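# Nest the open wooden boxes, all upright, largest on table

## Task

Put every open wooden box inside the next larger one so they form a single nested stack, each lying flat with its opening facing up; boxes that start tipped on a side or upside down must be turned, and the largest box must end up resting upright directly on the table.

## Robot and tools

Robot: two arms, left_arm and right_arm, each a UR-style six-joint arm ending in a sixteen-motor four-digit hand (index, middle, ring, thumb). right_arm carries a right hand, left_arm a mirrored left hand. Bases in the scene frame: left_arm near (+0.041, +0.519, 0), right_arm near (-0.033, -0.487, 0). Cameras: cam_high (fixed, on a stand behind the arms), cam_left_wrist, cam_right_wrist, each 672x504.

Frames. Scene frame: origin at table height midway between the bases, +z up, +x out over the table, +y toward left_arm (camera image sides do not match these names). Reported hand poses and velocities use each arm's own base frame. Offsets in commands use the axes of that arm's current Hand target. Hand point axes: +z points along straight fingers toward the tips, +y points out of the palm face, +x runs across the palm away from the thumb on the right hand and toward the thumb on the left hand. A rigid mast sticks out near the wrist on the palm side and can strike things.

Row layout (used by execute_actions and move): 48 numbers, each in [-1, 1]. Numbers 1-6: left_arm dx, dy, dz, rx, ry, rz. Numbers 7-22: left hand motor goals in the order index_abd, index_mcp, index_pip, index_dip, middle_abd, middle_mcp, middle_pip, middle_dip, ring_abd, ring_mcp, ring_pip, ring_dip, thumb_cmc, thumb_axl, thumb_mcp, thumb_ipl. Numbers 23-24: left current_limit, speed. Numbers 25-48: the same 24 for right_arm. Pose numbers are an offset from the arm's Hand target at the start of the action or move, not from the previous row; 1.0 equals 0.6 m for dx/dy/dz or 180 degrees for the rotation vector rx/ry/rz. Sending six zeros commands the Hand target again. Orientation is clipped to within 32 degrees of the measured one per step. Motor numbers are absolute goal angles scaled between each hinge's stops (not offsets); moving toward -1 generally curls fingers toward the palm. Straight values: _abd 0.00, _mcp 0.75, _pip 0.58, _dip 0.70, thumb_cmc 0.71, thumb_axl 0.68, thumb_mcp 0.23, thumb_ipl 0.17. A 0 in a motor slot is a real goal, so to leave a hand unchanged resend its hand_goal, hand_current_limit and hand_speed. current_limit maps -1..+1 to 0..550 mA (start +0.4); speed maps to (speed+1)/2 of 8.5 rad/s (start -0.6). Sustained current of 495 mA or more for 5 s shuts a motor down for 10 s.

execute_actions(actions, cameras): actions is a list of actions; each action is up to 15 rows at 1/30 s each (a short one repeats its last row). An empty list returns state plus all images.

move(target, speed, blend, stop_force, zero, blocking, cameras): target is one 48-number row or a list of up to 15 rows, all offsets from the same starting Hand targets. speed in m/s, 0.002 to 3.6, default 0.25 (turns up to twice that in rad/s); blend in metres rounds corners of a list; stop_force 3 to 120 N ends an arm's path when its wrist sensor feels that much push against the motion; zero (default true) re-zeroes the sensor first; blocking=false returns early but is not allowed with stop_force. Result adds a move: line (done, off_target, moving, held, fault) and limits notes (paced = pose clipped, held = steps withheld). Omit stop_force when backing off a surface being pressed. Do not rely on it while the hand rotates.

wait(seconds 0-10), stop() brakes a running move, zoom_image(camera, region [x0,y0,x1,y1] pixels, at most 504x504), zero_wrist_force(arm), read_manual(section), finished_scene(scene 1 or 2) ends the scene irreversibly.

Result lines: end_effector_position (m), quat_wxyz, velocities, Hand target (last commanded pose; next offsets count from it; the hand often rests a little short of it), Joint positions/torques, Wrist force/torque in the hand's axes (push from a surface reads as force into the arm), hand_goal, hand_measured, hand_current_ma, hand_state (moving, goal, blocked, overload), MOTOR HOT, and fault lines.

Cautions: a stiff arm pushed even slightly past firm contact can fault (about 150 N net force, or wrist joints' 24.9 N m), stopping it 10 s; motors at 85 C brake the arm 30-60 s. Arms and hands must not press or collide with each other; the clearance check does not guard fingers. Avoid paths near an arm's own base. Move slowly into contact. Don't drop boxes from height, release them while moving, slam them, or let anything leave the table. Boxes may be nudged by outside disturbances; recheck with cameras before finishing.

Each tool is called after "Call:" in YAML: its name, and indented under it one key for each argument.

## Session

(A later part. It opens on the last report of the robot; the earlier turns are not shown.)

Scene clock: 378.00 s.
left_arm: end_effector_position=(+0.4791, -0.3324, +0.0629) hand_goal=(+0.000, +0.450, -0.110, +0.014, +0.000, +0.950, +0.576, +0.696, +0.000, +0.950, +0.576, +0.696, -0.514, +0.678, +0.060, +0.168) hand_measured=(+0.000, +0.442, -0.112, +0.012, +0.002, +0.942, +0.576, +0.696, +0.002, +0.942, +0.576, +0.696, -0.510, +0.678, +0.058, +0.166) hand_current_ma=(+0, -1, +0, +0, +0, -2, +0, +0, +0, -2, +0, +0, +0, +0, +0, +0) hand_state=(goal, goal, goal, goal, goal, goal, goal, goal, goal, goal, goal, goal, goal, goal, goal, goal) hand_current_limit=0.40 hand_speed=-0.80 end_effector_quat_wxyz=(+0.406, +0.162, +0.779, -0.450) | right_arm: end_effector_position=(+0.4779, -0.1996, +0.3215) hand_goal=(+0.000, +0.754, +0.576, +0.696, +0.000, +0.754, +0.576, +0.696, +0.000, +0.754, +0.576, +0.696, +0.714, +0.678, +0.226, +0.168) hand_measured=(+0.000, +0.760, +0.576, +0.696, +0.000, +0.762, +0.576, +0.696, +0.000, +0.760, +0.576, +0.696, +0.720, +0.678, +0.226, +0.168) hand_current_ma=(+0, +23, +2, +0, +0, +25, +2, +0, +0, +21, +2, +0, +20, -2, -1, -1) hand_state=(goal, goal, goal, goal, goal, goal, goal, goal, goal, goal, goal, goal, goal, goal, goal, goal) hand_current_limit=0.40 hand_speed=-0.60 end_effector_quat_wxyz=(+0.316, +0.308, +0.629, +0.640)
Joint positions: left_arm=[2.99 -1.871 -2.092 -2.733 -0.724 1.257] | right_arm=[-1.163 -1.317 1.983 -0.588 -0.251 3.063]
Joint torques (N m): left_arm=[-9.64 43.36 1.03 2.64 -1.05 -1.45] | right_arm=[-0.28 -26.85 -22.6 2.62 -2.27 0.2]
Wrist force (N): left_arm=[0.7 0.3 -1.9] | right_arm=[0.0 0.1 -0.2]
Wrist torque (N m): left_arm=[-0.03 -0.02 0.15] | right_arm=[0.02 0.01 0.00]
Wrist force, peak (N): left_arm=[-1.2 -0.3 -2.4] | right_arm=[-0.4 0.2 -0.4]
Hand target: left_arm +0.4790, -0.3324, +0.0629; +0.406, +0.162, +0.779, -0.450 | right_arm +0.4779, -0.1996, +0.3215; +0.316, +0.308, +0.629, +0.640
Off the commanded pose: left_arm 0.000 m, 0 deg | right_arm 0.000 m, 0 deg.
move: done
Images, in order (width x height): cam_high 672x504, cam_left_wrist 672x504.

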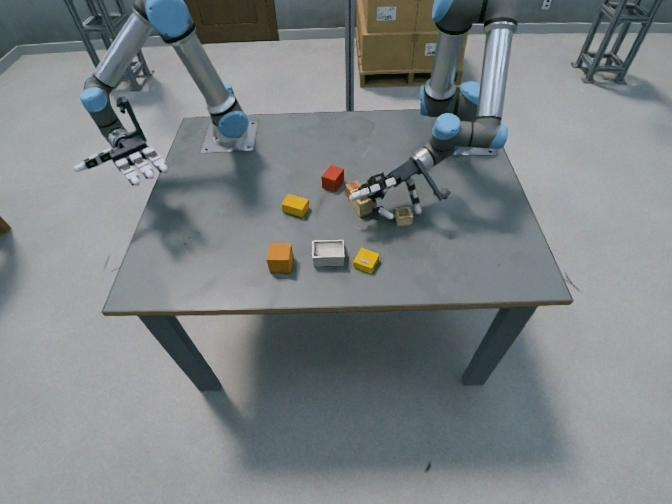

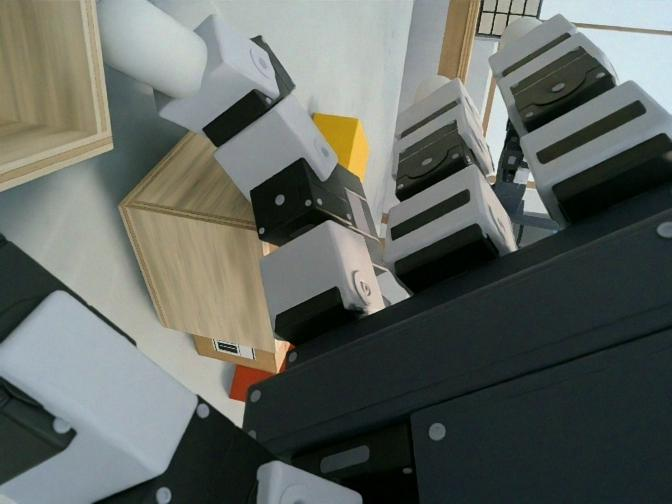

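Call:
move:
  target: [0,0,0,0,0,0, 0,0.335,-0.116,-0.02, 0,0.95,0.576,0.696, 0,0.95,0.576,0.696, -0.514,0.678,-0.04,0.154, 0.4,-0.9, 0,0,0,0,0,0, 0,0.754,0.576,0.696, 0,0.754,0.576,0.696, 0,0.754,0.576,0.696, 0.714,0.678,0.226,0.168, 0.4,-0.6]
  speed: 0.05

Call:
move:
  target: [0,0,0,0,0,0, 0,0.10,-0.19,-0.06, 0,0.95,0.576,0.696, 0,0.95,0.576,0.696, -0.514,0.678,-0.19,0.08, 0.65,-0.85, 0,0,0,0,0,0, 0,0.754,0.576,0.696, 0,0.754,0.576,0.696, 0,0.754,0.576,0.696, 0.714,0.678,0.226,0.168, 0.4,-0.6]
  speed: 0.05

Call:
wait:
  seconds: 0.5
  cameras: ["cam_high","cam_left_wrist"]

Call:
zoom_image:
  camera: "cam_high"
  region: [380, 190, 440, 240]

Call:
zoom_image:
  camera: "cam_left_wrist"
  region: [0, 0, 180, 250]

Scene clock: 380.90 s.
left_arm: end_effector_position=(+0.4790, -0.3324, +0.0629) hand_goal=(+0.000, +0.336, -0.116, -0.020, +0.000, +0.950, +0.576, +0.696, +0.000, +0.950, +0.576, +0.696, -0.514, +0.678, -0.040, +0.154) hand_measured=(+0.000, +0.336, -0.114, -0.018, +0.002, +0.942, +0.576, +0.696, +0.002, +0.942, +0.576, +0.696, -0.510, +0.678, -0.038, +0.156) hand_current_ma=(+0, +0, +0, +0, +0, -2, +0, +0, +0, -2, +0, +0, +0, +0, +0, +0) hand_state=(goal, goal, goal, goal, goal, goal, goal, goal, goal, goal, goal, goal, goal, goal, goal, goal) hand_current_limit=0.40 hand_speed=-0.90 end_effector_quat_wxyz=(+0.406, +0.162, +0.779, -0.450) | right_arm: end_effector_position=(+0.4779, -0.1996, +0.3215) hand_goal=(+0.000, +0.754, +0.576, +0.696, +0.000, +0.754, +0.576, +0.696, +0.000, +0.754, +0.576, +0.696, +0.714, +0.678, +0.226, +0.168) hand_measured=(+0.000, +0.760, +0.576, +0.696, +0.000, +0.762, +0.576, +0.696, +0.000, +0.760, +0.576, +0.696, +0.720, +0.678, +0.226, +0.168) hand_current_ma=(+0, +23, +2, +0, +0, +25, +2, +0, +0, +21, +2, +0, +20, -2, -1, -1) hand_state=(goal, goal, goal, goal, goal, goal, goal, goal, goal, goal, goal, goal, goal, goal, goal, goal) hand_current_limit=0.40 hand_speed=-0.60 end_effector_quat_wxyz=(+0.316, +0.308, +0.629, +0.640)
Joint positions: left_arm=[2.99 -1.871 -2.092 -2.733 -0.724 1.257] | right_arm=[-1.163 -1.317 1.983 -0.588 -0.251 3.063]
Joint torques (N m): left_arm=[-8.75 43.88 2.84 2.37 -0.95 -1.4] | right_arm=[-0.29 -26.83 -22.42 2.49 -2.24 0.2]
Wrist force (N): left_arm=[0.9 0.2 -1.9] | right_arm=[0.0 0.0 0.0]
Wrist torque (N m): left_arm=[0.01 0.01 0.14] | right_arm=[0.01 0.00 0.00]
Wrist force, peak (N): left_arm=[1.0 0.4 -2.2] | right_arm=[-0.4 0.2 -0.5]
Hand target: left_arm +0.4790, -0.3324, +0.0629; +0.406, +0.162, +0.779, -0.450 | right_arm +0.4779, -0.1996, +0.3215; +0.316, +0.308, +0.629, +0.640
Off the commanded pose: left_arm 0.000 m, 0 deg | right_arm 0.000 m, 0 deg.
move: done

Scene clock: 381.40 s.
left_arm: end_effector_position=(+0.4790, -0.3324, +0.0629) hand_goal=(+0.000, +0.100, -0.190, -0.060, +0.000, +0.950, +0.576, +0.696, +0.000, +0.950, +0.576, +0.696, -0.514, +0.678, -0.190, +0.080) hand_measured=(+0.000, +0.336, -0.120, -0.036, +0.002, +0.942, +0.576, +0.696, +0.002, +0.942, +0.576, +0.696, -0.510, +0.678, -0.044, +0.138) hand_current_ma=(+0, +454, +80, +10, +0, -2, +0, +0, +0, -2, +0, +0, +0, +0, +454, +99) hand_state=(goal, blocked, blocked, blocked, goal, goal, goal, goal, goal, goal, goal, goal, goal, goal, blocked, blocked) hand_current_limit=0.65 hand_speed=-0.85 end_effector_quat_wxyz=(+0.406, +0.162, +0.779, -0.450) | right_arm: end_effector_position=(+0.4779, -0.1996, +0.3215) hand_goal=(+0.000, +0.754, +0.576, +0.696, +0.000, +0.754, +0.576, +0.696, +0.000, +0.754, +0.576, +0.696, +0.714, +0.678, +0.226, +0.168) hand_measured=(+0.000, +0.760, +0.576, +0.696, +0.000, +0.762, +0.576, +0.696, +0.000, +0.760, +0.576, +0.696, +0.720, +0.678, +0.226, +0.168) hand_current_ma=(+0, +23, +2, +0, +0, +25, +2, +0, +0, +21, +2, +0, +20, -2, -1, -1) hand_state=(goal, goal, goal, goal, goal, goal, goal, goal, goal, goal, goal, goal, goal, goal, goal, goal) hand_current_limit=0.40 hand_speed=-0.60 end_effector_quat_wxyz=(+0.316, +0.308, +0.629, +0.640)
Joint positions: left_arm=[2.99 -1.871 -2.092 -2.733 -0.724 1.257] | right_arm=[-1.163 -1.317 1.983 -0.588 -0.251 3.063]
Joint torques (N m): left_arm=[-8.24 44.24 2.6 2.43 -0.9 -1.22] | right_arm=[-0.78 -26.91 -22.54 2.5 -2.21 0.35]
Wrist force (N): left_arm=[1.0 0.2 -1.8] | right_arm=[-0.1 0.0 -0.3]
Wrist torque (N m): left_arm=[0.01 0.01 0.14] | right_arm=[0.02 0.02 -0.01]
Wrist force, peak (N): left_arm=[1.4 0.1 -2.0] | right_arm=[0.0 0.2 -0.5]
Hand target: left_arm +0.4790, -0.3324, +0.0629; +0.406, +0.162, +0.779, -0.450 | right_arm +0.4779, -0.1996, +0.3215; +0.316, +0.308, +0.629, +0.640
Off the commanded pose: left_arm 0.000 m, 0 deg | right_arm 0.000 m, 0 deg.
move: done

Scene clock: 381.90 s.
left_arm: end_effector_position=(+0.4790, -0.3324, +0.0629) hand_goal=(+0.000, +0.100, -0.190, -0.060, +0.000, +0.950, +0.576, +0.696, +0.000, +0.950, +0.576, +0.696, -0.514, +0.678, -0.190, +0.080) hand_measured=(+0.000, +0.336, -0.120, -0.036, +0.002, +0.942, +0.576, +0.696, +0.002, +0.942, +0.576, +0.696, -0.510, +0.678, -0.044, +0.138) hand_current_ma=(+0, +454, +80, +10, +0, -2, +0, +0, +0, -2, +0, +0, +0, +0, +454, +99) hand_state=(goal, blocked, blocked, blocked, goal, goal, goal, goal, goal, goal, goal, goal, goal, goal, blocked, blocked) hand_current_limit=0.65 hand_speed=-0.85 end_effector_quat_wxyz=(+0.406, +0.162, +0.779, -0.450) | right_arm: end_effector_position=(+0.4779, -0.1996, +0.3215) hand_goal=(+0.000, +0.754, +0.576, +0.696, +0.000, +0.754, +0.576, +0.696, +0.000, +0.754, +0.576, +0.696, +0.714, +0.678, +0.226, +0.168) hand_measured=(+0.000, +0.760, +0.576, +0.696, +0.000, +0.762, +0.576, +0.696, +0.000, +0.760, +0.576, +0.696, +0.720, +0.678, +0.226, +0.168) hand_current_ma=(+0, +23, +2, +0, +0, +25, +2, +0, +0, +21, +2, +0, +20, -2, -1, -1) hand_state=(goal, goal, goal, goal, goal, goal, goal, goal, goal, goal, goal, goal, goal, goal, goal, goal) hand_current_limit=0.40 hand_speed=-0.60 end_effector_quat_wxyz=(+0.316, +0.308, +0.629, +0.640)
Joint positions: left_arm=[2.99 -1.871 -2.092 -2.733 -0.724 1.257] | right_arm=[-1.163 -1.317 1.983 -0.588 -0.251 3.063]
Joint torques (N m): left_arm=[-7.72 43.66 3.1 2.54 -1 -1.19] | right_arm=[-0.04 -26.92 -23.43 2.68 -2.09 0.24]
Wrist force (N): left_arm=[1.1 0.6 -1.9] | right_arm=[0.0 0.2 -0.1]
Wrist torque (N m): left_arm=[0.06 -0.01 0.14] | right_arm=[0.04 0.01 0.01]
Wrist force, peak (N): left_arm=[1.2 0.2 -2.3] | right_arm=[-0.3 0.3 -0.3]
Hand target: left_arm +0.4790, -0.3324, +0.0629; +0.406, +0.162, +0.779, -0.450 | right_arm +0.4779, -0.1996, +0.3215; +0.316, +0.308, +0.629, +0.640
Off the commanded pose: left_arm 0.000 m, 0 deg | right_arm 0.000 m, 0 deg.
wait: 0.50 s; at rest by 0.17 s
Images, in order (width x height): cam_high 672x504, cam_left_wrist 672x504.

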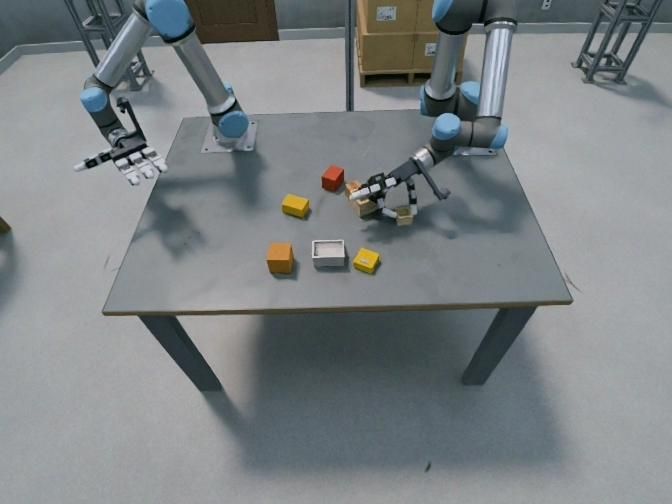

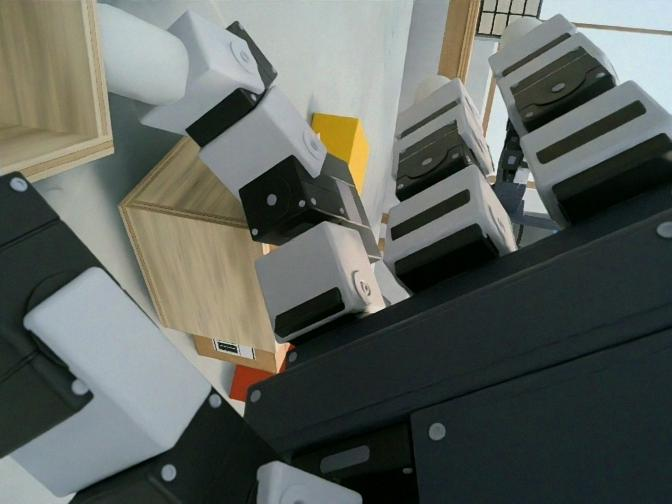

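Scaled by 8.400.

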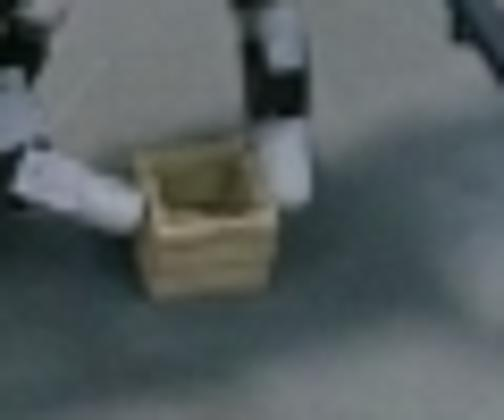

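Scaled by 2.016.

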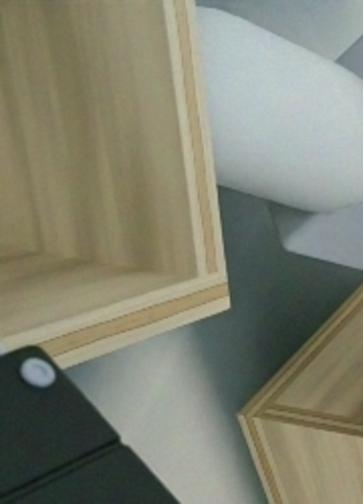

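Call:
move:
  target:
    - [-0.02329,0.0008,0.00368,0,0,0, 0,0.10,-0.19,-0.06, 0,0.95,0.576,0.696, 0,0.95,0.576,0.696, -0.514,0.678,-0.19,0.08, 0.65,-0.85, 0,0,0,0,0,0, 0,0.754,0.576,0.696, 0,0.754,0.576,0.696, 0,0.754,0.576,0.696, 0.714,0.678,0.226,0.168, 0.4,-0.6]
    - [-0.14005,-0.08464,-0.03622,0,0,0, 0,0.10,-0.19,-0.06, 0,0.95,0.576,0.696, 0,0.95,0.576,0.696, -0.514,0.678,-0.19,0.08, 0.65,-0.85, 0,0,0,0,0,0, 0,0.754,0.576,0.696, 0,0.754,0.576,0.696, 0,0.754,0.576,0.696, 0.714,0.678,0.226,0.168, 0.4,-0.6]
  speed: [0.03,0.1]
  blend: 0.004
  cameras: ["cam_high","cam_left_wrist"]

Call:
zoom_image:
  camera: "cam_high"
  region: [335, 165, 425, 230]

Call:
zoom_image:
  camera: "cam_high"
  region: [340, 180, 390, 230]

Call:
zoom_image:
  camera: "cam_left_wrist"
  region: [0, 0, 300, 400]

Scene clock: 385.63 s.
left_arm: end_effector_position=(+0.4890, -0.3324, +0.1629) hand_goal=(+0.000, +0.100, -0.190, -0.060, +0.000, +0.950, +0.576, +0.696, +0.000, +0.950, +0.576, +0.696, -0.514, +0.678, -0.190, +0.080) hand_measured=(+0.000, +0.336, -0.120, -0.036, +0.002, +0.942, +0.576, +0.696, +0.002, +0.942, +0.576, +0.696, -0.510, +0.678, -0.044, +0.138) hand_current_ma=(+0, +454, +80, +10, +0, -2, +0, +0, +0, -2, +0, +0, +0, +0, +454, +99) hand_state=(goal, blocked, blocked, blocked, goal, goal, goal, goal, goal, goal, goal, goal, goal, goal, blocked, blocked) hand_current_limit=0.65 hand_speed=-0.85 end_effector_quat_wxyz=(+0.406, +0.162, +0.779, -0.450) | right_arm: end_effector_position=(+0.4779, -0.1996, +0.3215) hand_goal=(+0.000, +0.754, +0.576, +0.696, +0.000, +0.754, +0.576, +0.696, +0.000, +0.754, +0.576, +0.696, +0.714, +0.678, +0.226, +0.168) hand_measured=(+0.000, +0.760, +0.576, +0.696, +0.000, +0.762, +0.576, +0.696, +0.000, +0.760, +0.576, +0.696, +0.720, +0.678, +0.226, +0.168) hand_current_ma=(+0, +23, +2, +0, +0, +25, +2, +0, +0, +21, +2, +0, +20, -2, -1, -1) hand_state=(goal, goal, goal, goal, goal, goal, goal, goal, goal, goal, goal, goal, goal, goal, goal, goal) hand_current_limit=0.40 hand_speed=-0.60 end_effector_quat_wxyz=(+0.316, +0.308, +0.629, +0.640)
Joint positions: left_arm=[2.994 -1.726 -1.954 -3.018 -0.72 1.259] | right_arm=[-1.163 -1.317 1.983 -0.588 -0.251 3.063]
Joint torques (N m): left_arm=[7.16 41.41 30.84 -2.04 2.15 1.41] | right_arm=[-0.32 -27.61 -22.57 2.38 -2.18 0.24]
Wrist force (N): left_arm=[1.1 0.4 -1.5] | right_arm=[-0.2 0.2 0.0]
Wrist torque (N m): left_arm=[0.01 0.04 -0.07] | right_arm=[0.03 0.02 -0.01]
Wrist force, peak (N): left_arm=[1.1 0.2 -2.3] | right_arm=[-0.4 0.5 0.0]
Hand target: left_arm +0.4890, -0.3324, +0.1629; +0.406, +0.162, +0.779, -0.450 | right_arm +0.4779, -0.1996, +0.3215; +0.316, +0.308, +0.629, +0.640
Off the commanded pose: left_arm 0.000 m, 0 deg | right_arm 0.000 m, 0 deg.
move: done
Images, in order (width x height): cam_high 672x504, cam_left_wrist 672x504.

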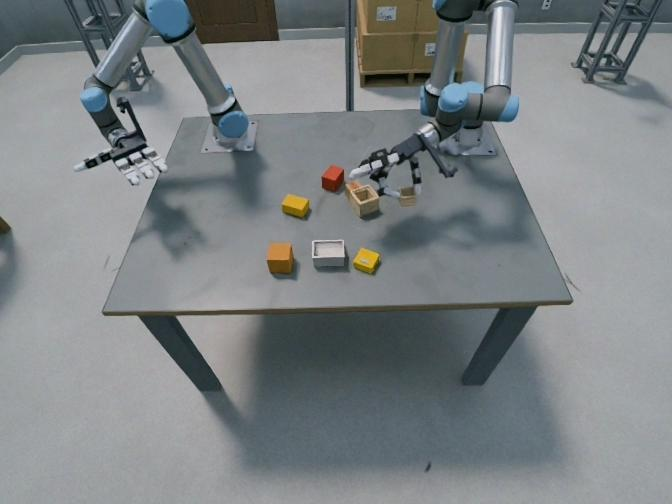

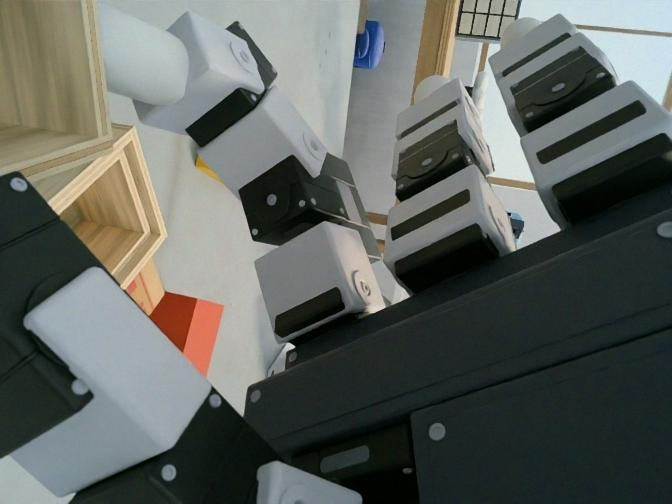

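Scaled by 5.600.

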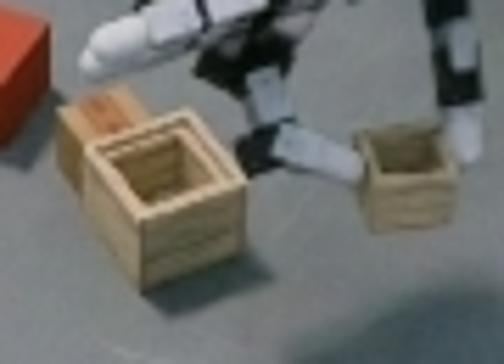

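Scaled by 10.080.

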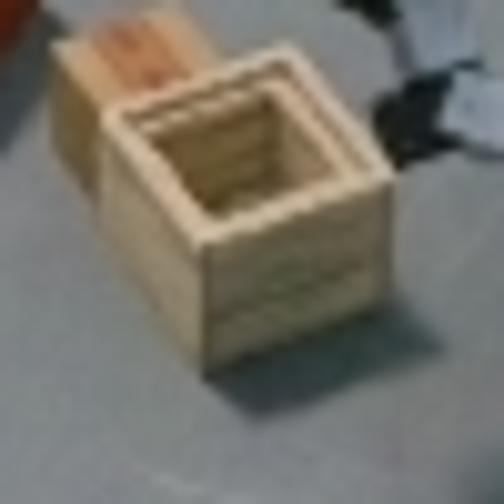

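Scaled by 1.260.

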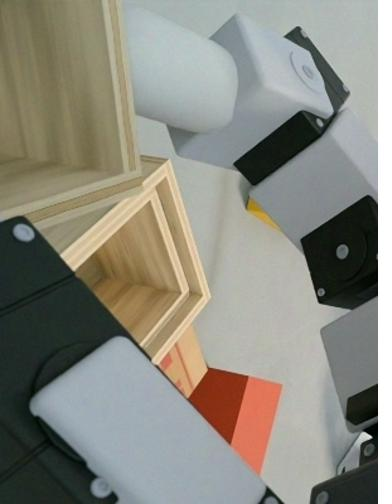

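Call:
move:
  target: [0.09735,-0.187,0.11602,-0.07784,-0.05696,-0.0266, 0,0.10,-0.19,-0.06, 0,0.95,0.576,0.696, 0,0.95,0.576,0.696, -0.514,0.678,-0.19,0.08, 0.65,-0.85, 0,0,0,0,0,0, 0,0.754,0.576,0.696, 0,0.754,0.576,0.696, 0,0.754,0.576,0.696, 0.714,0.678,0.226,0.168, 0.4,-0.6]
  speed: 0.1
  cameras: ["cam_high","cam_left_wrist"]

Call:
zoom_image:
  camera: "cam_high"
  region: [340, 170, 390, 220]

Call:
zoom_image:
  camera: "cam_left_wrist"
  region: [0, 0, 240, 320]

Scene clock: 391.60 s.
left_arm: end_effector_position=(+0.4175, -0.4578, +0.1628) hand_goal=(+0.000, +0.100, -0.190, -0.060, +0.000, +0.950, +0.576, +0.696, +0.000, +0.950, +0.576, +0.696, -0.514, +0.678, -0.190, +0.080) hand_measured=(+0.000, +0.336, -0.120, -0.036, +0.002, +0.942, +0.576, +0.696, +0.002, +0.942, +0.576, +0.696, -0.510, +0.678, -0.044, +0.138) hand_current_ma=(+0, +454, +80, +10, +0, -2, +0, +0, +0, -2, +0, +0, +0, +0, +454, +99) hand_state=(goal, blocked, blocked, blocked, goal, goal, goal, goal, goal, goal, goal, goal, goal, goal, blocked, blocked) hand_current_limit=0.65 hand_speed=-0.85 end_effector_quat_wxyz=(+0.471, +0.038, +0.795, -0.381) | right_arm: end_effector_position=(+0.4779, -0.1996, +0.3215) hand_goal=(+0.000, +0.754, +0.576, +0.696, +0.000, +0.754, +0.576, +0.696, +0.000, +0.754, +0.576, +0.696, +0.714, +0.678, +0.226, +0.168) hand_measured=(+0.000, +0.760, +0.576, +0.696, +0.000, +0.762, +0.576, +0.696, +0.000, +0.760, +0.576, +0.696, +0.720, +0.678, +0.226, +0.168) hand_current_ma=(+0, +23, +2, +0, +0, +25, +2, +0, +0, +21, +2, +0, +20, -2, -1, -1) hand_state=(goal, goal, goal, goal, goal, goal, goal, goal, goal, goal, goal, goal, goal, goal, goal, goal) hand_current_limit=0.40 hand_speed=-0.60 end_effector_quat_wxyz=(+0.316, +0.308, +0.629, +0.640)
Joint positions: left_arm=[2.448 -1.791 -1.86 -2.901 -1.539 0.948] | right_arm=[-1.163 -1.317 1.983 -0.588 -0.251 3.063]
Joint torques (N m): left_arm=[-9.51 19.69 32.29 -0.74 -1.72 -1.42] | right_arm=[-0.16 -27.01 -22.37 2.57 -2.17 0.25]
Wrist force (N): left_arm=[0.8 0.2 -1.8] | right_arm=[-0.3 -0.1 -0.3]
Wrist torque (N m): left_arm=[0.00 0.03 0.12] | right_arm=[0.01 0.05 -0.03]
Wrist force, peak (N): left_arm=[1.1 0.8 -2.3] | right_arm=[-0.5 0.3 -0.4]
Hand target: left_arm +0.4175, -0.4578, +0.1628; +0.471, +0.038, +0.795, -0.381 | right_arm +0.4779, -0.1996, +0.3215; +0.316, +0.308, +0.629, +0.640
Off the commanded pose: left_arm 0.000 m, 0 deg | right_arm 0.000 m, 0 deg.
move: done
Images, in order (width x height): cam_high 672x504, cam_left_wrist 672x504.

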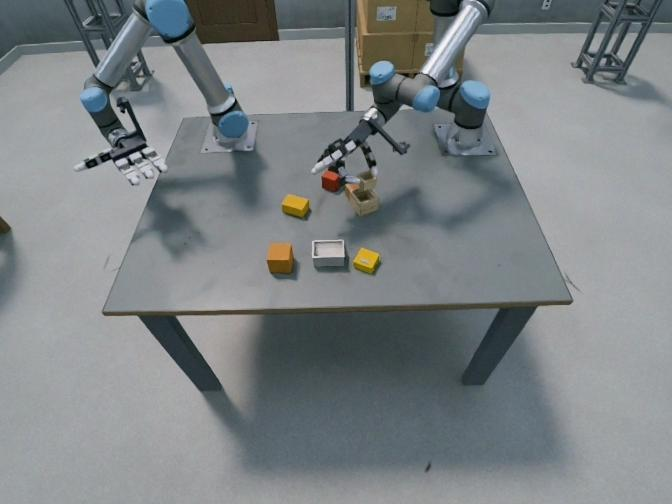

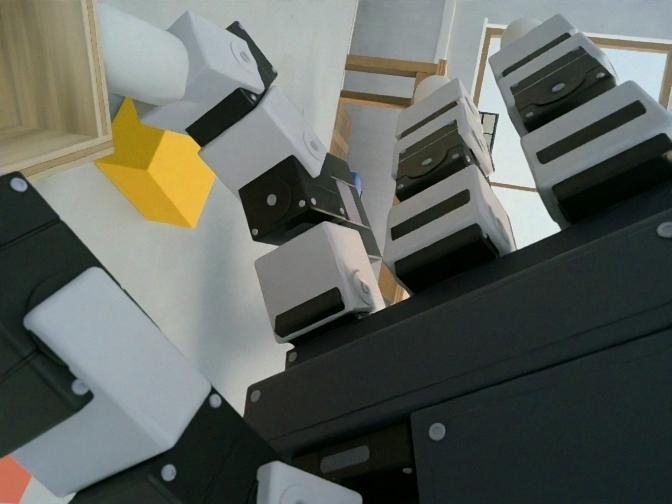

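Scaled by 10.080.

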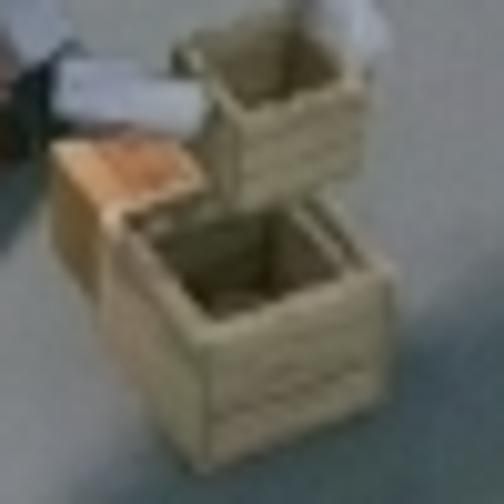

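Scaled by 1.575.

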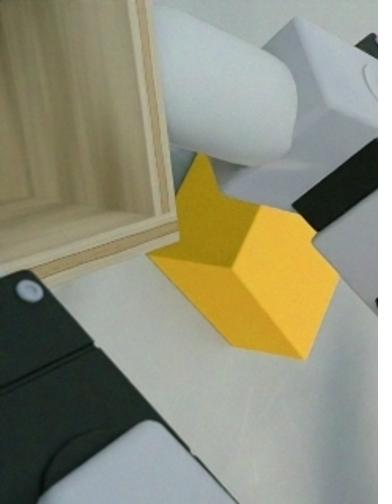

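Call:
move:
  target: [0.04408,0.0323,0.01512,0,0,0, 0,0.10,-0.19,-0.06, 0,0.95,0.576,0.696, 0,0.95,0.576,0.696, -0.514,0.678,-0.19,0.08, 0.65,-0.85, 0,0,0,0,0,0, 0,0.754,0.576,0.696, 0,0.754,0.576,0.696, 0,0.754,0.576,0.696, 0.714,0.678,0.226,0.168, 0.4,-0.6]
  speed: 0.04
  cameras: ["cam_high","cam_left_wrist"]

Call:
zoom_image:
  camera: "cam_high"
  region: [346, 180, 384, 220]

Call:
zoom_image:
  camera: "cam_left_wrist"
  region: [0, 0, 240, 320]

Scene clock: 394.13 s.
left_arm: end_effector_position=(+0.4175, -0.4578, +0.1289) hand_goal=(+0.000, +0.100, -0.190, -0.060, +0.000, +0.950, +0.576, +0.696, +0.000, +0.950, +0.576, +0.696, -0.514, +0.678, -0.190, +0.080) hand_measured=(+0.000, +0.336, -0.120, -0.036, +0.002, +0.942, +0.576, +0.696, +0.002, +0.942, +0.576, +0.696, -0.510, +0.678, -0.044, +0.138) hand_current_ma=(+0, +454, +80, +10, +0, -2, +0, +0, +0, -2, +0, +0, +0, +0, +454, +99) hand_state=(goal, blocked, blocked, blocked, goal, goal, goal, goal, goal, goal, goal, goal, goal, goal, blocked, blocked) hand_current_limit=0.65 hand_speed=-0.85 end_effector_quat_wxyz=(+0.471, +0.038, +0.795, -0.381) | right_arm: end_effector_position=(+0.4779, -0.1996, +0.3215) hand_goal=(+0.000, +0.754, +0.576, +0.696, +0.000, +0.754, +0.576, +0.696, +0.000, +0.754, +0.576, +0.696, +0.714, +0.678, +0.226, +0.168) hand_measured=(+0.000, +0.760, +0.576, +0.696, +0.000, +0.762, +0.576, +0.696, +0.000, +0.760, +0.576, +0.696, +0.720, +0.678, +0.226, +0.168) hand_current_ma=(+0, +23, +2, +0, +0, +25, +2, +0, +0, +21, +2, +0, +20, -2, -1, -1) hand_state=(goal, goal, goal, goal, goal, goal, goal, goal, goal, goal, goal, goal, goal, goal, goal, goal) hand_current_limit=0.40 hand_speed=-0.60 end_effector_quat_wxyz=(+0.316, +0.308, +0.629, +0.640)
Joint positions: left_arm=[2.448 -1.836 -1.904 -2.813 -1.539 0.948] | right_arm=[-1.163 -1.317 1.983 -0.588 -0.251 3.063]
Joint torques (N m): left_arm=[6.47 21.1 7.4 3.46 1.37 -0.42] | right_arm=[-0.81 -26.61 -22.79 2.54 -2.22 0.23]
Wrist force (N): left_arm=[1.4 -0.1 -1.7] | right_arm=[-0.4 0.2 -0.2]
Wrist torque (N m): left_arm=[-0.06 -0.05 0.16] | right_arm=[0.04 0.06 -0.03]
Wrist force, peak (N): left_arm=[1.6 0.8 -2.0] | right_arm=[-0.1 0.5 -0.4]
Hand target: left_arm +0.4175, -0.4578, +0.1288; +0.471, +0.038, +0.795, -0.381 | right_arm +0.4779, -0.1996, +0.3215; +0.316, +0.308, +0.629, +0.640
Off the commanded pose: left_arm 0.000 m, 0 deg | right_arm 0.000 m, 0 deg.
move: done
Images, in order (width x height): cam_high 672x504, cam_left_wrist 672x504.

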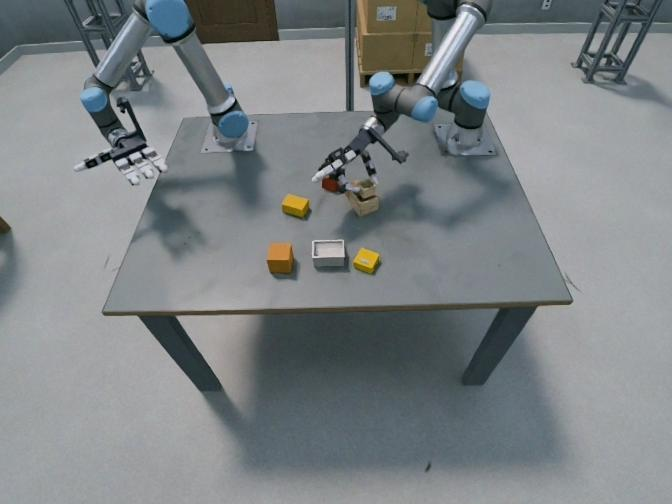

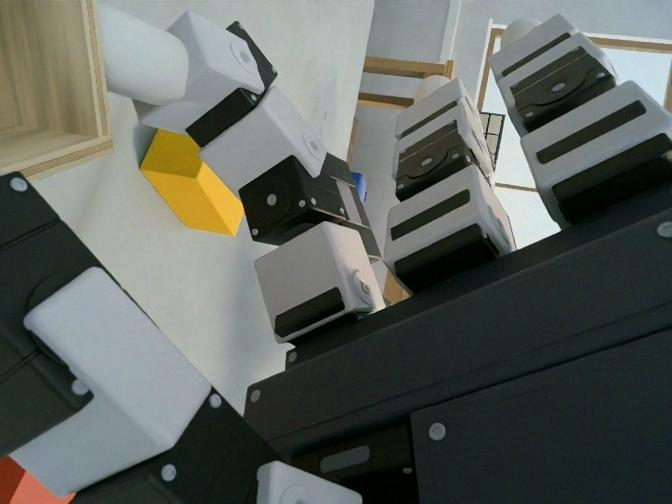

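Scaled by 12.600.

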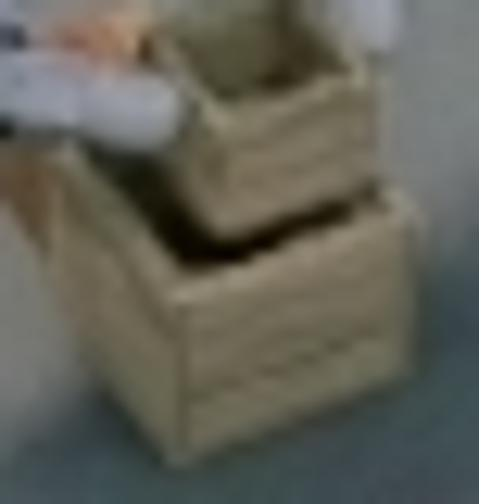

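Scaled by 1.575.

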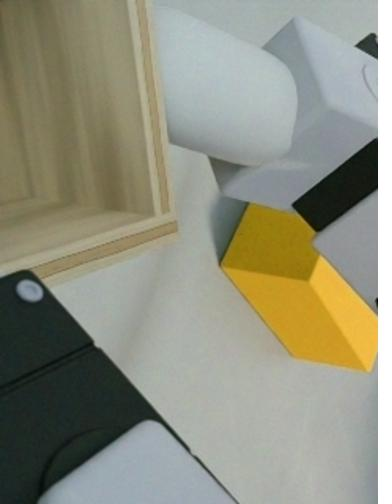

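Call:
move:
  target: [0.00233,-0.00713,0.00848,0,0,0, 0,0.10,-0.19,-0.06, 0,0.95,0.576,0.696, 0,0.95,0.576,0.696, -0.514,0.678,-0.19,0.08, 0.65,-0.85, 0,0,0,0,0,0, 0,0.754,0.576,0.696, 0,0.754,0.576,0.696, 0,0.754,0.576,0.696, 0.714,0.678,0.226,0.168, 0.4,-0.6]
  speed: 0.03
  cameras: ["cam_high"]

Call:
zoom_image:
  camera: "cam_high"
  region: [350, 184, 382, 216]

Call:
zoom_image:
  camera: "cam_high"
  region: [346, 180, 384, 220]

Scene clock: 400.63 s.
left_arm: end_effector_position=(+0.4186, -0.4645, +0.1288) hand_goal=(+0.000, +0.100, -0.190, -0.060, +0.000, +0.950, +0.576, +0.696, +0.000, +0.950, +0.576, +0.696, -0.514, +0.678, -0.190, +0.080) hand_measured=(+0.000, +0.336, -0.120, -0.036, +0.002, +0.942, +0.576, +0.696, +0.002, +0.942, +0.576, +0.696, -0.510, +0.678, -0.044, +0.138) hand_current_ma=(+0, +454, +80, +10, +0, -2, +0, +0, +0, -2, +0, +0, +0, +0, +454, +99) hand_state=(goal, blocked, blocked, blocked, goal, goal, goal, goal, goal, goal, goal, goal, goal, goal, blocked, blocked) hand_current_limit=0.65 hand_speed=-0.85 end_effector_quat_wxyz=(+0.471, +0.038, +0.795, -0.381) | right_arm: end_effector_position=(+0.4779, -0.1996, +0.3215) hand_goal=(+0.000, +0.754, +0.576, +0.696, +0.000, +0.754, +0.576, +0.696, +0.000, +0.754, +0.576, +0.696, +0.714, +0.678, +0.226, +0.168) hand_measured=(+0.000, +0.760, +0.576, +0.696, +0.000, +0.762, +0.576, +0.696, +0.000, +0.760, +0.576, +0.696, +0.720, +0.678, +0.226, +0.168) hand_current_ma=(+0, +23, +2, +0, +0, +25, +2, +0, +0, +21, +2, +0, +20, -2, -1, -1) hand_state=(goal, goal, goal, goal, goal, goal, goal, goal, goal, goal, goal, goal, goal, goal, goal, goal) hand_current_limit=0.40 hand_speed=-0.60 end_effector_quat_wxyz=(+0.316, +0.308, +0.629, +0.640)
Joint positions: left_arm=[2.437 -1.849 -1.886 -2.818 -1.549 0.945] | right_arm=[-1.163 -1.317 1.983 -0.588 -0.251 3.063]
Joint torques (N m): left_arm=[-9.51 22.31 30.62 -0.86 -1.98 -1.36] | right_arm=[-1.12 -26.99 -22.58 2.48 -2.09 0.36]
Wrist force (N): left_arm=[0.9 0.1 -1.9] | right_arm=[-0.2 0.0 -0.2]
Wrist torque (N m): left_arm=[-0.02 0.00 0.12] | right_arm=[0.02 0.04 -0.02]
Wrist force, peak (N): left_arm=[1.3 0.4 -2.0] | right_arm=[-0.5 0.0 -0.3]
Hand target: left_arm +0.4186, -0.4645, +0.1288; +0.471, +0.038, +0.795, -0.381 | right_arm +0.4779, -0.1996, +0.3215; +0.316, +0.308, +0.629, +0.640
Off the commanded pose: left_arm 0.000 m, 0 deg | right_arm 0.000 m, 0 deg.
move: done
Images, in order (width x height): cam_high 672x504.

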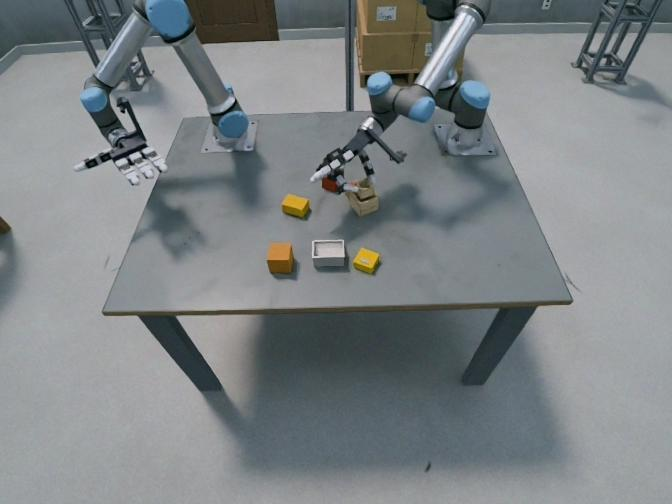

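Scaled by 15.750.

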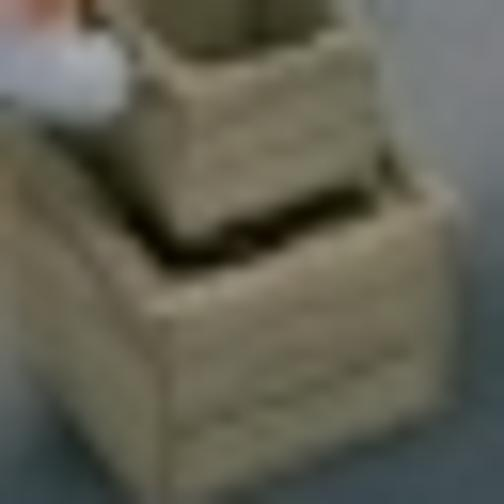

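Scaled by 12.600.

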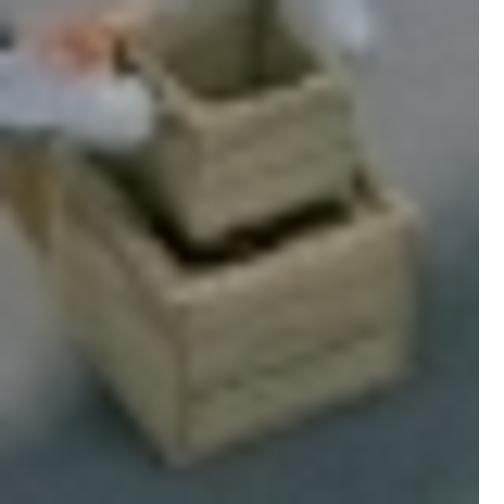

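Call:
move:
  target: [0.00702,-0.00025,-0.00119,0,0,0, 0,0.10,-0.19,-0.06, 0,0.95,0.576,0.696, 0,0.95,0.576,0.696, -0.514,0.678,-0.19,0.08, 0.65,-0.85, 0,0,0,0,0,0, 0,0.754,0.576,0.696, 0,0.754,0.576,0.696, 0,0.754,0.576,0.696, 0.714,0.678,0.226,0.168, 0.4,-0.6]
  speed: 0.03
  cameras: ["cam_high","cam_left_wrist"]

Call:
zoom_image:
  camera: "cam_high"
  region: [350, 184, 382, 216]

Call:
zoom_image:
  camera: "cam_left_wrist"
  region: [0, 60, 180, 260]

Scene clock: 403.40 s.
left_arm: end_effector_position=(+0.4158, -0.4654, +0.1258) hand_goal=(+0.000, +0.100, -0.190, -0.060, +0.000, +0.950, +0.576, +0.696, +0.000, +0.950, +0.576, +0.696, -0.514, +0.678, -0.190, +0.080) hand_measured=(+0.000, +0.336, -0.120, -0.036, +0.002, +0.942, +0.576, +0.696, +0.002, +0.942, +0.576, +0.696, -0.510, +0.678, -0.044, +0.138) hand_current_ma=(+0, +454, +80, +10, +0, -2, +0, +0, +0, -2, +0, +0, +0, +0, +454, +99) hand_state=(goal, blocked, blocked, blocked, goal, goal, goal, goal, goal, goal, goal, goal, goal, goal, blocked, blocked) hand_current_limit=0.65 hand_speed=-0.85 end_effector_quat_wxyz=(+0.471, +0.038, +0.795, -0.381) | right_arm: end_effector_position=(+0.4779, -0.1996, +0.3215) hand_goal=(+0.000, +0.754, +0.576, +0.696, +0.000, +0.754, +0.576, +0.696, +0.000, +0.754, +0.576, +0.696, +0.714, +0.678, +0.226, +0.168) hand_measured=(+0.000, +0.760, +0.576, +0.696, +0.000, +0.762, +0.576, +0.696, +0.000, +0.760, +0.576, +0.696, +0.720, +0.678, +0.226, +0.168) hand_current_ma=(+0, +23, +2, +0, +0, +25, +2, +0, +0, +21, +2, +0, +20, -2, -1, -1) hand_state=(goal, goal, goal, goal, goal, goal, goal, goal, goal, goal, goal, goal, goal, goal, goal, goal) hand_current_limit=0.40 hand_speed=-0.60 end_effector_quat_wxyz=(+0.316, +0.308, +0.629, +0.640)
Joint positions: left_arm=[2.431 -1.852 -1.891 -2.809 -1.555 0.944] | right_arm=[-1.163 -1.317 1.983 -0.588 -0.251 3.063]
Joint torques (N m): left_arm=[-10.29 21.54 5.91 3.73 -1.38 -1.35] | right_arm=[-0.51 -27.21 -22.86 2.54 -2.27 0.36]
Wrist force (N): left_arm=[1.2 0.5 -1.9] | right_arm=[-0.2 -0.1 0.0]
Wrist torque (N m): left_arm=[0.03 -0.04 0.14] | right_arm=[-0.02 0.03 -0.02]
Wrist force, peak (N): left_arm=[1.7 -0.1 -2.1] | right_arm=[-0.5 0.3 -0.3]
Hand target: left_arm +0.4157, -0.4654, +0.1258; +0.471, +0.038, +0.795, -0.381 | right_arm +0.4779, -0.1996, +0.3215; +0.316, +0.308, +0.629, +0.640
Off the commanded pose: left_arm 0.000 m, 0 deg | right_arm 0.000 m, 0 deg.
move: done
Images, in order (width x height): cam_high 672x504, cam_left_wrist 672x504.

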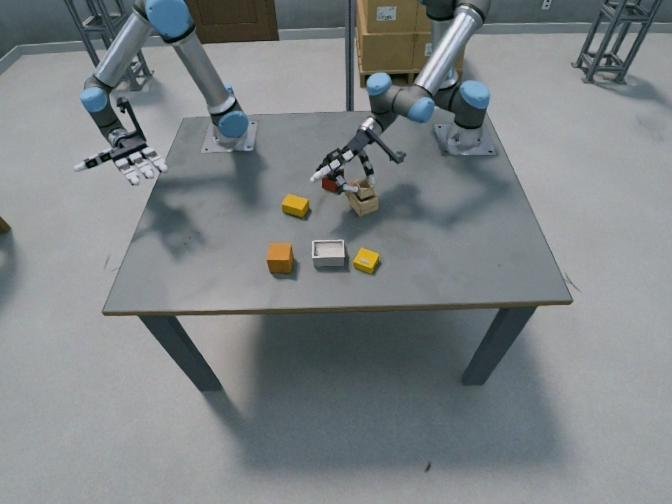

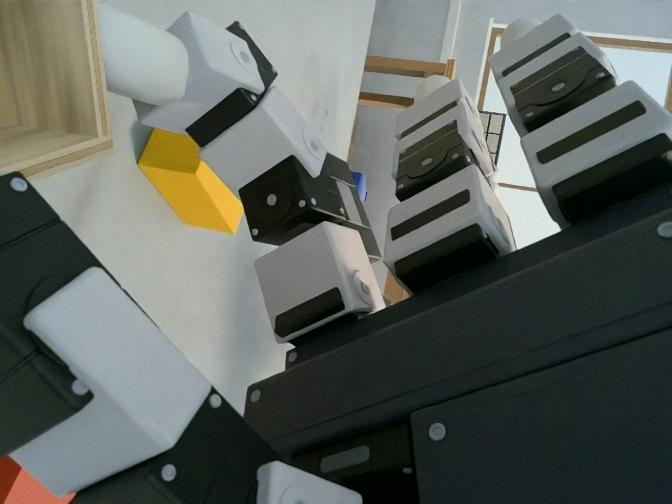

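Scaled by 15.750.

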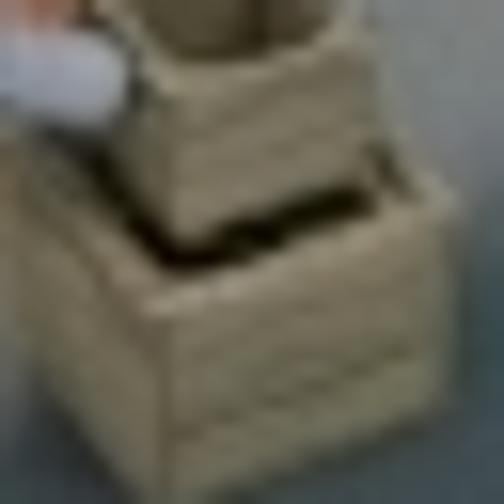

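Scaled by 2.520.

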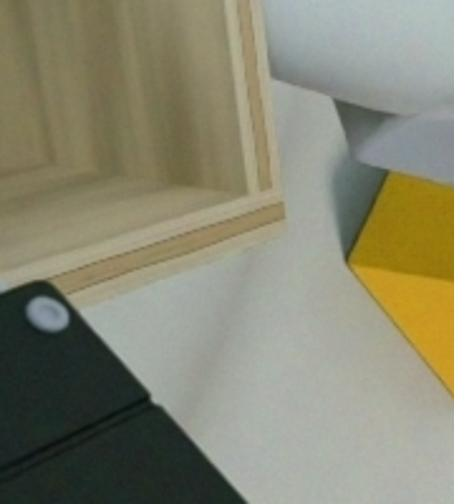

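Call:
move:
  target: [0.01556,0.0114,0.00534,0,0,0, 0,0.10,-0.19,-0.06, 0,0.95,0.576,0.696, 0,0.95,0.576,0.696, -0.514,0.678,-0.19,0.08, 0.65,-0.85, 0,0,0,0,0,0, 0,0.754,0.576,0.696, 0,0.754,0.576,0.696, 0,0.754,0.576,0.696, 0.714,0.678,0.226,0.168, 0.4,-0.6]
  speed: 0.01
  stop_force: 3
  cameras: ["cam_high","cam_left_wrist"]

Call:
zoom_image:
  camera: "cam_high"
  region: [350, 184, 382, 216]

Call:
zoom_image:
  camera: "cam_left_wrist"
  region: [0, 60, 180, 260]

Scene clock: 406.70 s.
left_arm: end_effector_position=(+0.4157, -0.4655, +0.1138) hand_goal=(+0.000, +0.100, -0.190, -0.060, +0.000, +0.950, +0.576, +0.696, +0.000, +0.950, +0.576, +0.696, -0.514, +0.678, -0.190, +0.080) hand_measured=(+0.000, +0.336, -0.120, -0.036, +0.002, +0.942, +0.576, +0.696, +0.002, +0.942, +0.576, +0.696, -0.520, +0.676, -0.044, +0.138) hand_current_ma=(+0, +454, +80, +10, +0, -2, +0, +0, +0, -2, +0, +0, -1, +0, +454, +99) hand_state=(goal, blocked, blocked, blocked, goal, goal, goal, goal, goal, goal, goal, goal, goal, goal, blocked, blocked) hand_current_limit=0.65 hand_speed=-0.85 end_effector_quat_wxyz=(+0.471, +0.038, +0.795, -0.381) | right_arm: end_effector_position=(+0.4779, -0.1996, +0.3215) hand_goal=(+0.000, +0.754, +0.576, +0.696, +0.000, +0.754, +0.576, +0.696, +0.000, +0.754, +0.576, +0.696, +0.714, +0.678, +0.226, +0.168) hand_measured=(+0.000, +0.760, +0.576, +0.696, +0.000, +0.762, +0.576, +0.696, +0.000, +0.760, +0.576, +0.696, +0.720, +0.678, +0.226, +0.168) hand_current_ma=(+0, +23, +2, +0, +0, +25, +2, +0, +0, +21, +2, +0, +20, -2, -1, -1) hand_state=(goal, goal, goal, goal, goal, goal, goal, goal, goal, goal, goal, goal, goal, goal, goal, goal) hand_current_limit=0.40 hand_speed=-0.60 end_effector_quat_wxyz=(+0.316, +0.308, +0.629, +0.640)
Joint positions: left_arm=[2.431 -1.869 -1.905 -2.778 -1.555 0.944] | right_arm=[-1.163 -1.317 1.983 -0.588 -0.251 3.063]
Joint torques (N m): left_arm=[2.1 20.72 4.36 3.11 0.75 -0.7] | right_arm=[-0.63 -26.74 -22.38 2.56 -2.2 0.42]
Wrist force (N): left_arm=[-1.1 -0.2 -1.7] | right_arm=[-0.2 0.0 -0.1]
Wrist torque (N m): left_arm=[-0.02 0.01 0.16] | right_arm=[0.02 0.03 -0.01]
Wrist force, peak (N): left_arm=[-0.7 -0.5 -2.4] | right_arm=[-0.5 0.2 -0.4]
Hand target: left_arm +0.4157, -0.4654, +0.1138; +0.471, +0.038, +0.795, -0.381 | right_arm +0.4779, -0.1996, +0.3215; +0.316, +0.308, +0.629, +0.640
Off the commanded pose: left_arm 0.000 m, 0 deg | right_arm 0.000 m, 0 deg.
move: done
Images, in order (width x height): cam_high 672x504, cam_left_wrist 672x504.

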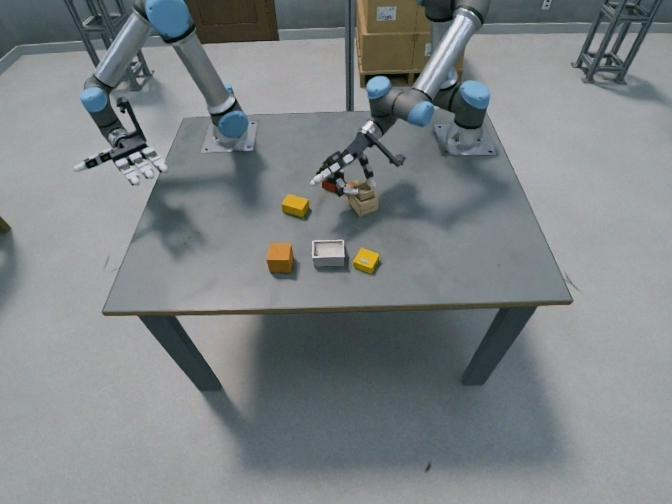

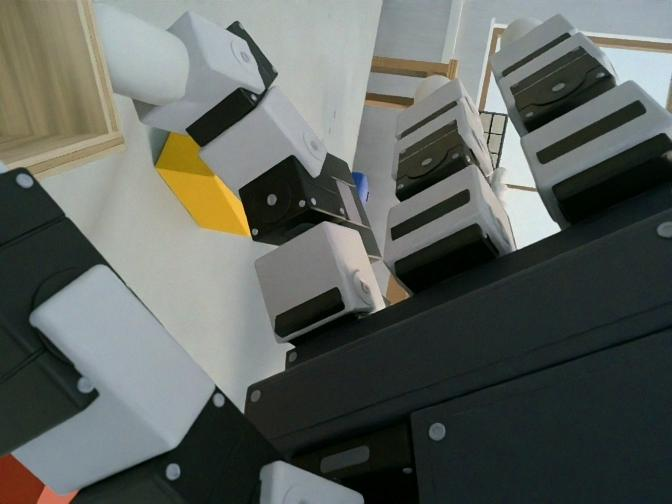

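Scaled by 15.750.

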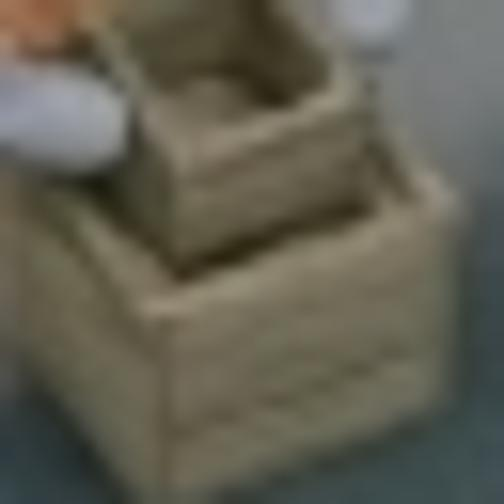

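Scaled by 2.520.

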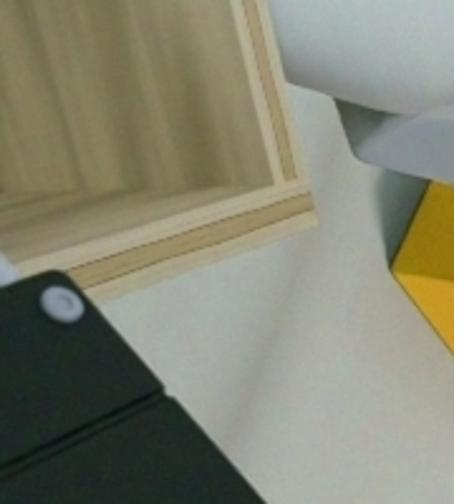

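Call:
move:
  target: [-0.01945,-0.01425,-0.00667,0,0,0, 0,0.10,-0.19,-0.06, 0,0.95,0.576,0.696, 0,0.95,0.576,0.696, -0.514,0.678,-0.19,0.08, 0.65,-0.85, 0,0,0,0,0,0, 0,0.754,0.576,0.696, 0,0.754,0.576,0.696, 0,0.754,0.576,0.696, 0.714,0.678,0.226,0.168, 0.4,-0.6]
  speed: 0.03
  cameras: ["cam_high","cam_left_wrist"]

Call:
zoom_image:
  camera: "cam_high"
  region: [350, 184, 382, 216]

Call:
zoom_image:
  camera: "cam_left_wrist"
  region: [0, 60, 180, 260]

Scene clock: 410.23 s.
left_arm: end_effector_position=(+0.4157, -0.4654, +0.1288) hand_goal=(+0.000, +0.100, -0.190, -0.060, +0.000, +0.950, +0.576, +0.696, +0.000, +0.950, +0.576, +0.696, -0.514, +0.678, -0.190, +0.080) hand_measured=(+0.002, +0.336, -0.120, -0.036, +0.002, +0.942, +0.576, +0.696, +0.002, +0.942, +0.576, +0.696, -0.514, +0.676, -0.044, +0.138) hand_current_ma=(+0, +454, +80, +10, +0, -2, +0, +0, +0, -2, +0, +0, +0, +0, +454, +99) hand_state=(goal, blocked, blocked, blocked, goal, goal, goal, goal, goal, goal, goal, goal, goal, goal, blocked, blocked) hand_current_limit=0.65 hand_speed=-0.85 end_effector_quat_wxyz=(+0.471, +0.038, +0.795, -0.381) | right_arm: end_effector_position=(+0.4779, -0.1996, +0.3215) hand_goal=(+0.000, +0.754, +0.576, +0.696, +0.000, +0.754, +0.576, +0.696, +0.000, +0.754, +0.576, +0.696, +0.714, +0.678, +0.226, +0.168) hand_measured=(+0.000, +0.760, +0.576, +0.696, +0.000, +0.762, +0.576, +0.696, +0.000, +0.760, +0.576, +0.696, +0.720, +0.678, +0.226, +0.168) hand_current_ma=(+0, +23, +2, +0, +0, +25, +2, +0, +0, +21, +2, +0, +20, -2, -1, -1) hand_state=(goal, goal, goal, goal, goal, goal, goal, goal, goal, goal, goal, goal, goal, goal, goal, goal) hand_current_limit=0.40 hand_speed=-0.60 end_effector_quat_wxyz=(+0.316, +0.308, +0.629, +0.640)
Joint positions: left_arm=[2.431 -1.848 -1.888 -2.817 -1.555 0.944] | right_arm=[-1.163 -1.317 1.983 -0.588 -0.251 3.063]
Joint torques (N m): left_arm=[-0.18 48.11 30.93 -1.21 -0.25 0.49] | right_arm=[0.09 -27.26 -22.69 2.43 -2.22 0.33]
Wrist force (N): left_arm=[1.2 0.6 -1.7] | right_arm=[-0.5 0.1 -0.1]
Wrist torque (N m): left_arm=[0.04 -0.03 0.14] | right_arm=[0.03 0.07 -0.04]
Wrist force, peak (N): left_arm=[-1.4 -0.3 -2.2] | right_arm=[-0.5 0.1 -0.4]
Hand target: left_arm +0.4157, -0.4654, +0.1288; +0.471, +0.038, +0.795, -0.381 | right_arm +0.4779, -0.1996, +0.3215; +0.316, +0.308, +0.629, +0.640
Off the commanded pose: left_arm 0.000 m, 0 deg | right_arm 0.000 m, 0 deg.
move: done
Images, in order (width x height): cam_high 672x504, cam_left_wrist 672x504.

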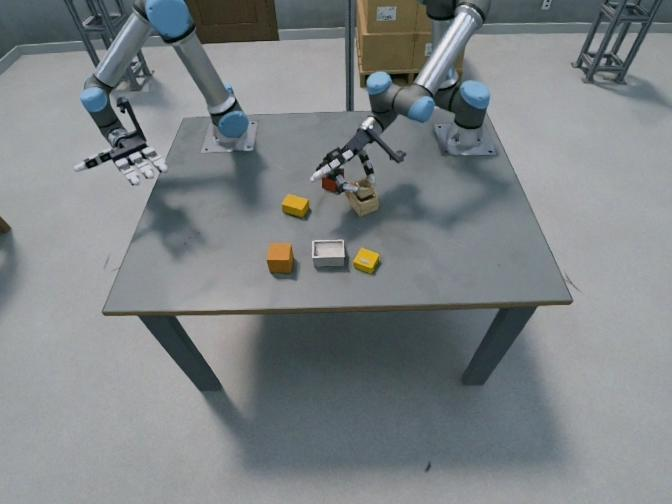

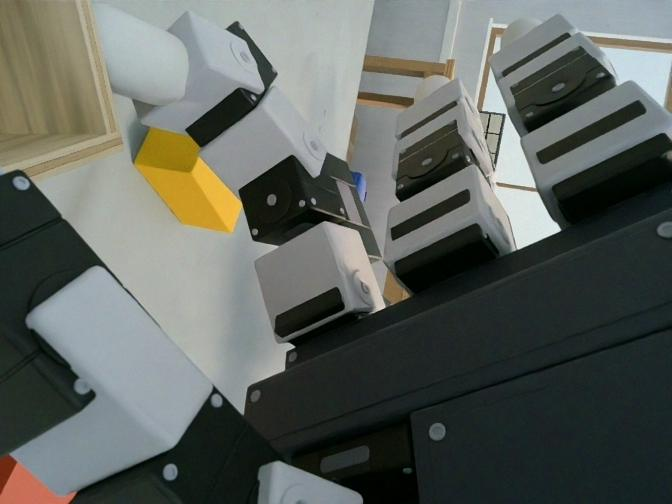

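Scaled by 15.750.

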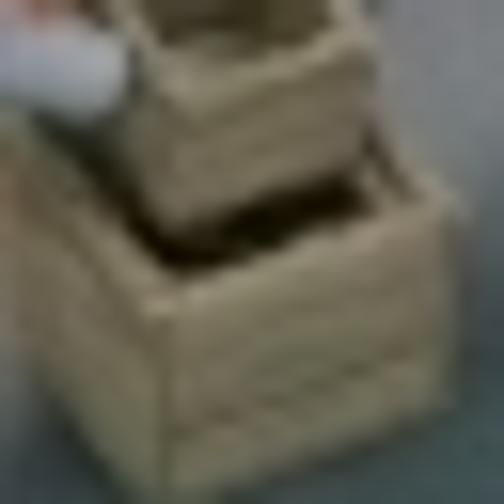

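Scaled by 2.520.

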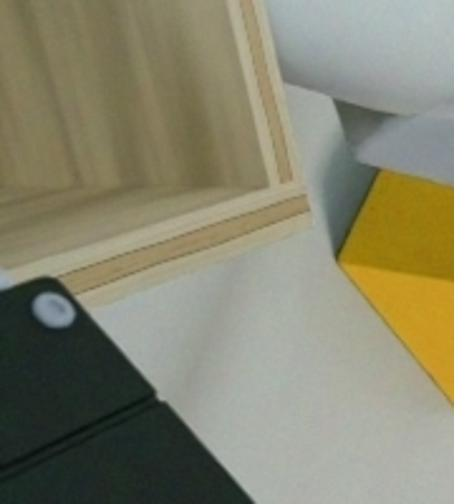

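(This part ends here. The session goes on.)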